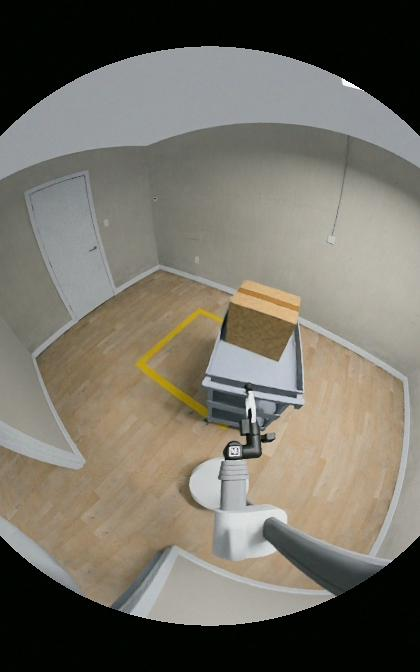

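Request:
{"fn": "move", "kwargs": {"blocking": false, "r1": {"base":{"translate_m":0.24,"strafe_m":-0.08},"pace":"slow","contact_limits":{"translate_m":0.8}}}}

Request:
{"fn": "wait", "kwargs": {"seconds": 5}}

Request:
{"fn": "move", "kwargs": {"blocking": false, "r1": {"base":{"translate_m":0.03,"strafe_m":0.2},"pace":"slow","contact_limits":{"translate_m":0.8}}}}

Request:
{"fn": "wait", "kwargs": {"seconds": 5}}

Request:
{"fn": "move", "kwargs": {"blocking": false, "r1": {"base":{"rotate_rad":-0.26},"pace":"slow","contact_limits":{"rotate_rad":0.8}}}}

Request:
{"fn": "wait", "kwargs": {"seconds": 3, "cameras": ["r1_head_camera","r1_head_left_camera"]}}

Scene clock: 824.60 s.
move: r1 moving
r1.base_odometry: x=-0.801 y=+0.637 heading=+1.227
r1.turned_by_wheels: +0.000
r1.turned_by_imu: +0.000
r1.base_tilt: forward=-1.6 right=+1.3
r1.lidar_m: 0.40 2.86 2.29 1.17 4.20 0.66 0.71 1.02 1.92 2.04 2.16 0.41
r1.base_status: translate_m moving; strafe_m moving
r1.joint_positions: lift_m=+0.688 arm_m=+0.000 wrist_yaw_rad=+0.003 wrist_pitch_rad=+0.008 wrist_roll_rad=+1.569 gripper_m=-0.019
r1.joint_status: not commanded
r1.measured_speeds: translate_m=+0.049 strafe_m=-0.016 rotate_rad=+0.001 lift_m=+0.000 arm_m=+0.000 wrist_yaw_rad=-0.003 wrist_pitch_rad=+0.000 wrist_roll_rad=+0.000
r1.motor_effort: lift_m=+23(23) arm_m=+1(4) wheel_0=+5(10) wheel_1=+4(6) wheel_2=-7(8)
r1.servo_current: wrist_yaw_rad=52(65) wrist_pitch_rad=52(52) wrist_roll_rad=46(59) gripper_m=46(52)
r1.contact_limits: translate_m 0.8
r1.hand_pose: x=+0.4595 y=-0.0867 z=+0.8635 quat_wxyz=(+0.708, +0.707, +0.004, -0.002) (m; r1's base frame)
r1.wrist_depth_mm: - - - 144 202 - - / - 394 397 149 207 - - / - 415 415 153 213 - - / - 439 449 158 220 - - / - 484 477 224 227 - - / - - 496 175 232 1756 - / - - 178 145 243 1430 1308
r2: as last shown
r2.base_tilt: forward=-0.6 right=+0.0
r2.lidar_m: 0.48 3.75 5.01 4.78 1.68 1.21 1.12 1.17 1.06 0.99 0.96 0.59
r2.motor_effort: lift_m=+20(20) arm_m=-5(5) wheel_0=-13(13) wheel_1=-5(6) wheel_2=+15(15)
r2.servo_current: wrist_yaw_rad=52(52) wrist_pitch_rad=33(46) wrist_roll_rad=52(59) gripper_m=111(111)
r2.contact_limits: translate_m 0.9
r2.wrist_depth_mm: - - 233 162 251 264 272 / - - 234 163 252 264 272 / - - 236 167 254 266 276 / - - 237 165 256 267 277 / - - 238 167 257 268 279 / - - 186 167 180 272 282 / - - 239 - 262 268 283
pictures: none

Scene clock: 827.87 s.
earlier move: r1 done
r1.base_odometry: x=-0.653 y=+0.826 heading=+1.226
r1.turned_by_wheels: -0.001
r1.turned_by_imu: -0.003
r1.base_tilt: forward=-1.6 right=+1.3
r1.lidar_m: 0.40 2.80 2.70 1.28 1.30 0.91 0.97 1.36 1.99 2.08 0.47 0.40
r1.base_status: done
r1.joint_positions: lift_m=+0.688 arm_m=+0.000 wrist_yaw_rad=-0.004 wrist_pitch_rad=+0.008 wrist_roll_rad=+1.569 gripper_m=-0.019
r1.joint_status: not commanded
r1.measured_speeds: all 0
r1.motor_effort: lift_m=+23(23) arm_m=+4(4) wheel_0=+0(11) wheel_1=+1(7) wheel_2=-5(12)
r1.servo_current: wrist_yaw_rad=33(78) wrist_pitch_rad=59(59) wrist_roll_rad=39(72) gripper_m=46(59)
r1.contact_limits: translate_m 0.8
r1.hand_pose: x=+0.4589 y=-0.0886 z=+0.8635 quat_wxyz=(+0.708, +0.707, +0.001, -0.004) (m; r1's base frame)
r1.wrist_depth_mm: - - - 146 203 - - / - 397 399 150 208 - - / - 415 418 154 215 - - / - 442 449 158 220 - - / - 480 477 224 228 - - / - - 500 172 183 1708 - / - - 180 144 242 1430 1308
r2.base_odometry: x=-2.911 y=+0.449 heading=-1.632
r2.turned_by_wheels: +0.000
r2.turned_by_imu: +0.000
r2.base_tilt: forward=-0.6 right=+0.1
r2.lidar_m: 0.46 3.72 5.03 4.79 1.68 1.20 1.14 1.20 1.07 1.00 0.99 0.62
r2.base_status: not commanded
r2.joint_positions: lift_m=+0.900 arm_m=+0.075 wrist_yaw_rad=+0.002 wrist_pitch_rad=+0.001 wrist_roll_rad=+0.000 gripper_m=-0.029
r2.joint_status: not commanded
r2.measured_speeds: all 0
r2.motor_effort: lift_m=+20(20) arm_m=-5(6) wheel_0=-12(13) wheel_1=-6(6) wheel_2=+15(16)
r2.servo_current: wrist_yaw_rad=46(59) wrist_pitch_rad=39(52) wrist_roll_rad=39(59) gripper_m=117(117)
r2.contact_limits: translate_m 0.9
r2.hand_pose: x=+0.5346 y=-0.0869 z=+1.0777 quat_wxyz=(+1.000, +0.000, +0.001, +0.001) (m; r2's base frame)
r2.wrist_depth_mm: - - 233 161 252 263 272 / - - 235 163 254 264 273 / - - 235 166 255 265 276 / - - 236 164 256 267 276 / - - 237 167 257 268 279 / - - 185 167 181 272 279 / - - 240 - 263 270 283
wait: 3.27 of 5 s (r1 has come to rest)
pictures: none

Scene clock: 828.37 s.
move: r1 moving
r1.base_odometry: x=-0.665 y=+0.832 heading=+1.225
r1.turned_by_wheels: -0.001
r1.turned_by_imu: -0.001
r1.base_tilt: forward=-1.6 right=+1.3
r1.lidar_m: 0.38 2.80 2.69 1.25 1.30 0.91 0.96 1.35 2.01 2.14 0.47 0.42
r1.base_status: translate_m moving; strafe_m moving
r1.joint_positions: lift_m=+0.688 arm_m=+0.000 wrist_yaw_rad=-0.006 wrist_pitch_rad=+0.008 wrist_roll_rad=+1.569 gripper_m=-0.019
r1.joint_status: not commanded
r1.measured_speeds: translate_m=+0.009 strafe_m=+0.052 rotate_rad=-0.001 lift_m=+0.000 arm_m=+0.000 wrist_yaw_rad=+0.000 wrist_pitch_rad=+0.000 wrist_roll_rad=+0.000
r1.motor_effort: lift_m=+23(23) arm_m=+4(4) wheel_0=-12(12) wheel_1=+6(7) wheel_2=-7(8)
r1.servo_current: wrist_yaw_rad=59(65) wrist_pitch_rad=46(59) wrist_roll_rad=52(59) gripper_m=52(52)
r1.contact_limits: translate_m 0.8
r1.hand_pose: x=+0.4587 y=-0.0892 z=+0.8635 quat_wxyz=(+0.708, +0.707, +0.001, -0.005) (m; r1's base frame)
r1.wrist_depth_mm: - - - 145 202 - - / - 394 397 149 208 - - / - 415 424 154 215 - - / - 442 449 158 220 - - / - 480 484 164 229 - - / - - 202 176 182 1756 - / - - 179 143 244 1430 1308
r2: as last shown
r2.lidar_m: 0.49 3.74 5.00 4.78 1.69 1.20 1.10 1.18 1.06 0.99 0.98 0.58
r2.motor_effort: lift_m=+20(20) arm_m=-5(5) wheel_0=-12(13) wheel_1=-5(6) wheel_2=+15(15)
r2.servo_current: wrist_yaw_rad=52(59) wrist_pitch_rad=39(39) wrist_roll_rad=52(52) gripper_m=104(117)
r2.contact_limits: translate_m 0.9
r2.wrist_depth_mm: - - 233 162 252 263 272 / - - 235 163 254 264 273 / - - 236 166 254 266 276 / - - 236 165 257 266 276 / - - 238 168 257 267 279 / - - 186 167 181 271 279 / - - 239 - 262 270 283
pictures: none

Scene clock: 831.10 s.
earlier move: r1 done
r1.base_odometry: x=-0.831 y=+0.922 heading=+1.226
r1.turned_by_wheels: +0.001
r1.turned_by_imu: +0.001
r1.base_tilt: forward=-1.6 right=+1.2
r1.lidar_m: 0.44 2.59 2.51 1.12 1.08 1.00 0.87 1.24 2.16 2.29 0.37 0.36
r1.base_status: done
r1.joint_positions: lift_m=+0.688 arm_m=+0.000 wrist_yaw_rad=-0.006 wrist_pitch_rad=+0.008 wrist_roll_rad=+1.569 gripper_m=-0.019
r1.joint_status: not commanded
r1.measured_speeds: all 0
r1.motor_effort: lift_m=+23(23) arm_m=-4(4) wheel_0=-7(14) wheel_1=+2(7) wheel_2=-1(8)
r1.servo_current: wrist_yaw_rad=52(72) wrist_pitch_rad=46(59) wrist_roll_rad=33(72) gripper_m=46(59)
r1.contact_limits: translate_m 0.8
r1.hand_pose: x=+0.4587 y=-0.0892 z=+0.8635 quat_wxyz=(+0.708, +0.707, +0.001, -0.005) (m; r1's base frame)
r1.wrist_depth_mm: 340 343 343 104 161 162 - / - 377 382 111 173 175 - / - 427 430 - 186 - - / - 480 488 132 204 - - / - - - 144 223 1618 - / - - - 186 182 1618 1255 / - - 180 128 164 128 1182
r2.base_odometry: x=-2.911 y=+0.449 heading=-1.632
r2.turned_by_wheels: +0.000
r2.turned_by_imu: +0.000
r2.base_tilt: forward=-0.6 right=+0.1
r2.lidar_m: 0.47 3.73 5.01 4.79 1.67 1.22 1.15 1.18 1.05 0.99 0.97 0.58
r2.base_status: not commanded
r2.joint_positions: lift_m=+0.900 arm_m=+0.075 wrist_yaw_rad=+0.002 wrist_pitch_rad=+0.001 wrist_roll_rad=+0.000 gripper_m=-0.029
r2.joint_status: not commanded
r2.measured_speeds: all 0
r2.motor_effort: lift_m=+20(20) arm_m=-5(6) wheel_0=-12(13) wheel_1=-6(6) wheel_2=+15(16)
r2.servo_current: wrist_yaw_rad=39(59) wrist_pitch_rad=33(52) wrist_roll_rad=39(65) gripper_m=104(117)
r2.contact_limits: translate_m 0.9
r2.hand_pose: x=+0.5346 y=-0.0869 z=+1.0777 quat_wxyz=(+1.000, +0.000, +0.001, +0.001) (m; r2's base frame)
r2.wrist_depth_mm: - - 233 162 251 263 273 / - - 234 163 254 264 273 / - - 236 167 255 266 276 / - - 236 165 256 267 276 / - - 238 168 258 268 279 / - - 185 167 181 272 281 / - - 240 - 263 268 283
wait: 2.73 of 5 s (r1 has come to rest)
pictures: none

Scene clock: 831.60 s.
move: r1 moving
r1.base_odometry: x=-0.832 y=+0.922 heading=+1.102
r1.turned_by_wheels: -0.124
r1.turned_by_imu: -0.124
r1.base_tilt: forward=-1.6 right=+1.3
r1.lidar_m: 0.44 2.62 2.52 1.27 1.07 6.76 0.88 1.11 2.16 2.25 2.10 0.35
r1.base_status: rotate_rad moving
r1.joint_positions: lift_m=+0.688 arm_m=+0.000 wrist_yaw_rad=+0.010 wrist_pitch_rad=+0.008 wrist_roll_rad=+1.569 gripper_m=-0.019
r1.joint_status: not commanded
r1.measured_speeds: translate_m=+0.000 strafe_m=+0.001 rotate_rad=-0.490 lift_m=+0.000 arm_m=+0.000 wrist_yaw_rad=+0.024 wrist_pitch_rad=+0.000 wrist_roll_rad=+0.000
r1.motor_effort: lift_m=+23(23) arm_m=-4(4) wheel_0=+17(17) wheel_1=+6(8) wheel_2=+11(11)
r1.servo_current: wrist_yaw_rad=78(78) wrist_pitch_rad=52(59) wrist_roll_rad=46(59) gripper_m=46(52)
r1.contact_limits: rotate_rad 0.8
r1.hand_pose: x=+0.4602 y=-0.0844 z=+0.8635 quat_wxyz=(+0.708, +0.707, +0.006, +0.001) (m; r1's base frame)
r1.wrist_depth_mm: 336 342 342 105 163 163 - / - 373 373 113 173 175 - / - 413 421 118 187 - - / - 466 473 131 203 - - / - - - 143 219 1661 - / - - - 186 233 1756 1308 / - - 171 155 163 1464 1229
r2: as last shown
r2.lidar_m: 0.47 3.72 4.99 4.79 1.66 1.20 1.14 1.17 1.06 0.99 0.96 0.59
r2.motor_effort: lift_m=+20(20) arm_m=-5(6) wheel_0=-12(13) wheel_1=-5(6) wheel_2=+15(15)
r2.servo_current: wrist_yaw_rad=46(52) wrist_pitch_rad=39(52) wrist_roll_rad=46(52) gripper_m=104(111)
r2.contact_limits: translate_m 0.9
r2.wrist_depth_mm: - - 232 162 252 263 272 / - - 234 163 253 263 273 / - - 236 166 254 265 274 / - - 236 164 255 268 277 / - - 238 167 257 268 279 / - - 186 167 180 272 281 / - - 239 - 262 270 283
pictures: none

Scene clock: 832.40 s.
earlier move: r1 done
r1.base_odometry: x=-0.831 y=+0.922 heading=+0.967
r1.turned_by_wheels: -0.135
r1.turned_by_imu: -0.136
r1.base_tilt: forward=-1.6 right=+1.3
r1.lidar_m: 0.41 2.33 2.54 1.54 1.06 5.70 0.88 1.00 1.87 2.19 2.23 0.41
r1.base_status: done
r1.joint_positions: lift_m=+0.688 arm_m=+0.000 wrist_yaw_rad=+0.003 wrist_pitch_rad=+0.008 wrist_roll_rad=+1.569 gripper_m=-0.019
r1.joint_status: not commanded
r1.measured_speeds: all 0
r1.motor_effort: lift_m=+23(23) arm_m=+4(4) wheel_0=+5(17) wheel_1=+2(8) wheel_2=+2(11)
r1.servo_current: wrist_yaw_rad=52(78) wrist_pitch_rad=52(59) wrist_roll_rad=52(65) gripper_m=52(52)
r1.contact_limits: rotate_rad 0.8
r1.hand_pose: x=+0.4595 y=-0.0867 z=+0.8635 quat_wxyz=(+0.708, +0.707, +0.004, -0.002) (m; r1's base frame)
r1.wrist_depth_mm: - - - 149 206 - - / - 399 407 154 211 - - / - 415 421 - 218 - - / - 442 445 162 224 - - / - 469 480 167 229 - - / - 512 496 173 234 1756 - / - - 180 145 243 1430 -
r2.base_odometry: x=-2.911 y=+0.449 heading=-1.632
r2.turned_by_wheels: +0.000
r2.turned_by_imu: +0.000
r2.base_tilt: forward=-0.6 right=+0.1
r2.lidar_m: 0.48 3.69 5.03 4.80 1.67 1.19 1.13 1.19 1.06 0.99 0.97 0.59
r2.base_status: not commanded
r2.joint_positions: lift_m=+0.900 arm_m=+0.075 wrist_yaw_rad=+0.002 wrist_pitch_rad=+0.001 wrist_roll_rad=+0.000 gripper_m=-0.029
r2.joint_status: not commanded
r2.measured_speeds: all 0
r2.motor_effort: lift_m=+20(20) arm_m=-5(6) wheel_0=-12(13) wheel_1=-5(6) wheel_2=+15(15)
r2.servo_current: wrist_yaw_rad=39(65) wrist_pitch_rad=46(52) wrist_roll_rad=52(59) gripper_m=104(117)
r2.contact_limits: translate_m 0.9
r2.hand_pose: x=+0.5346 y=-0.0869 z=+1.0777 quat_wxyz=(+1.000, +0.000, +0.001, +0.001) (m; r2's base frame)
r2.wrist_depth_mm: - - 234 162 252 264 272 / - - 234 163 254 265 274 / - - 236 166 255 265 276 / - - 237 165 256 268 276 / - - 237 167 258 270 279 / - - 185 167 181 272 281 / - - 239 - 262 268 285
wait: 0.80 of 3 s (r1 has come to rest)
pictures: r1_head_camera, r1_head_left_camera
Images, in order (width x height): r1_head_camera 420x560, r1_head_left_camera 420x672.

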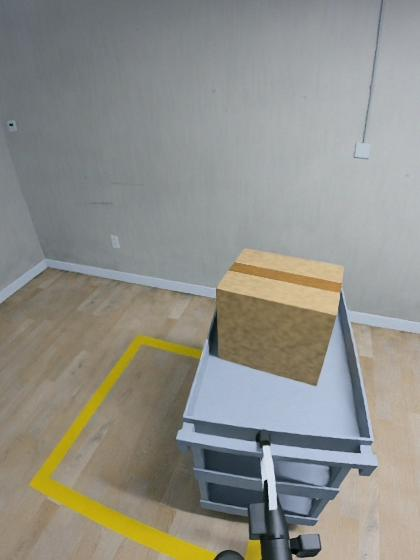

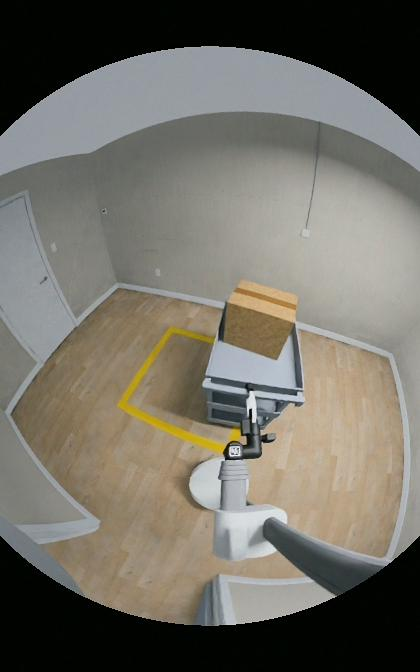

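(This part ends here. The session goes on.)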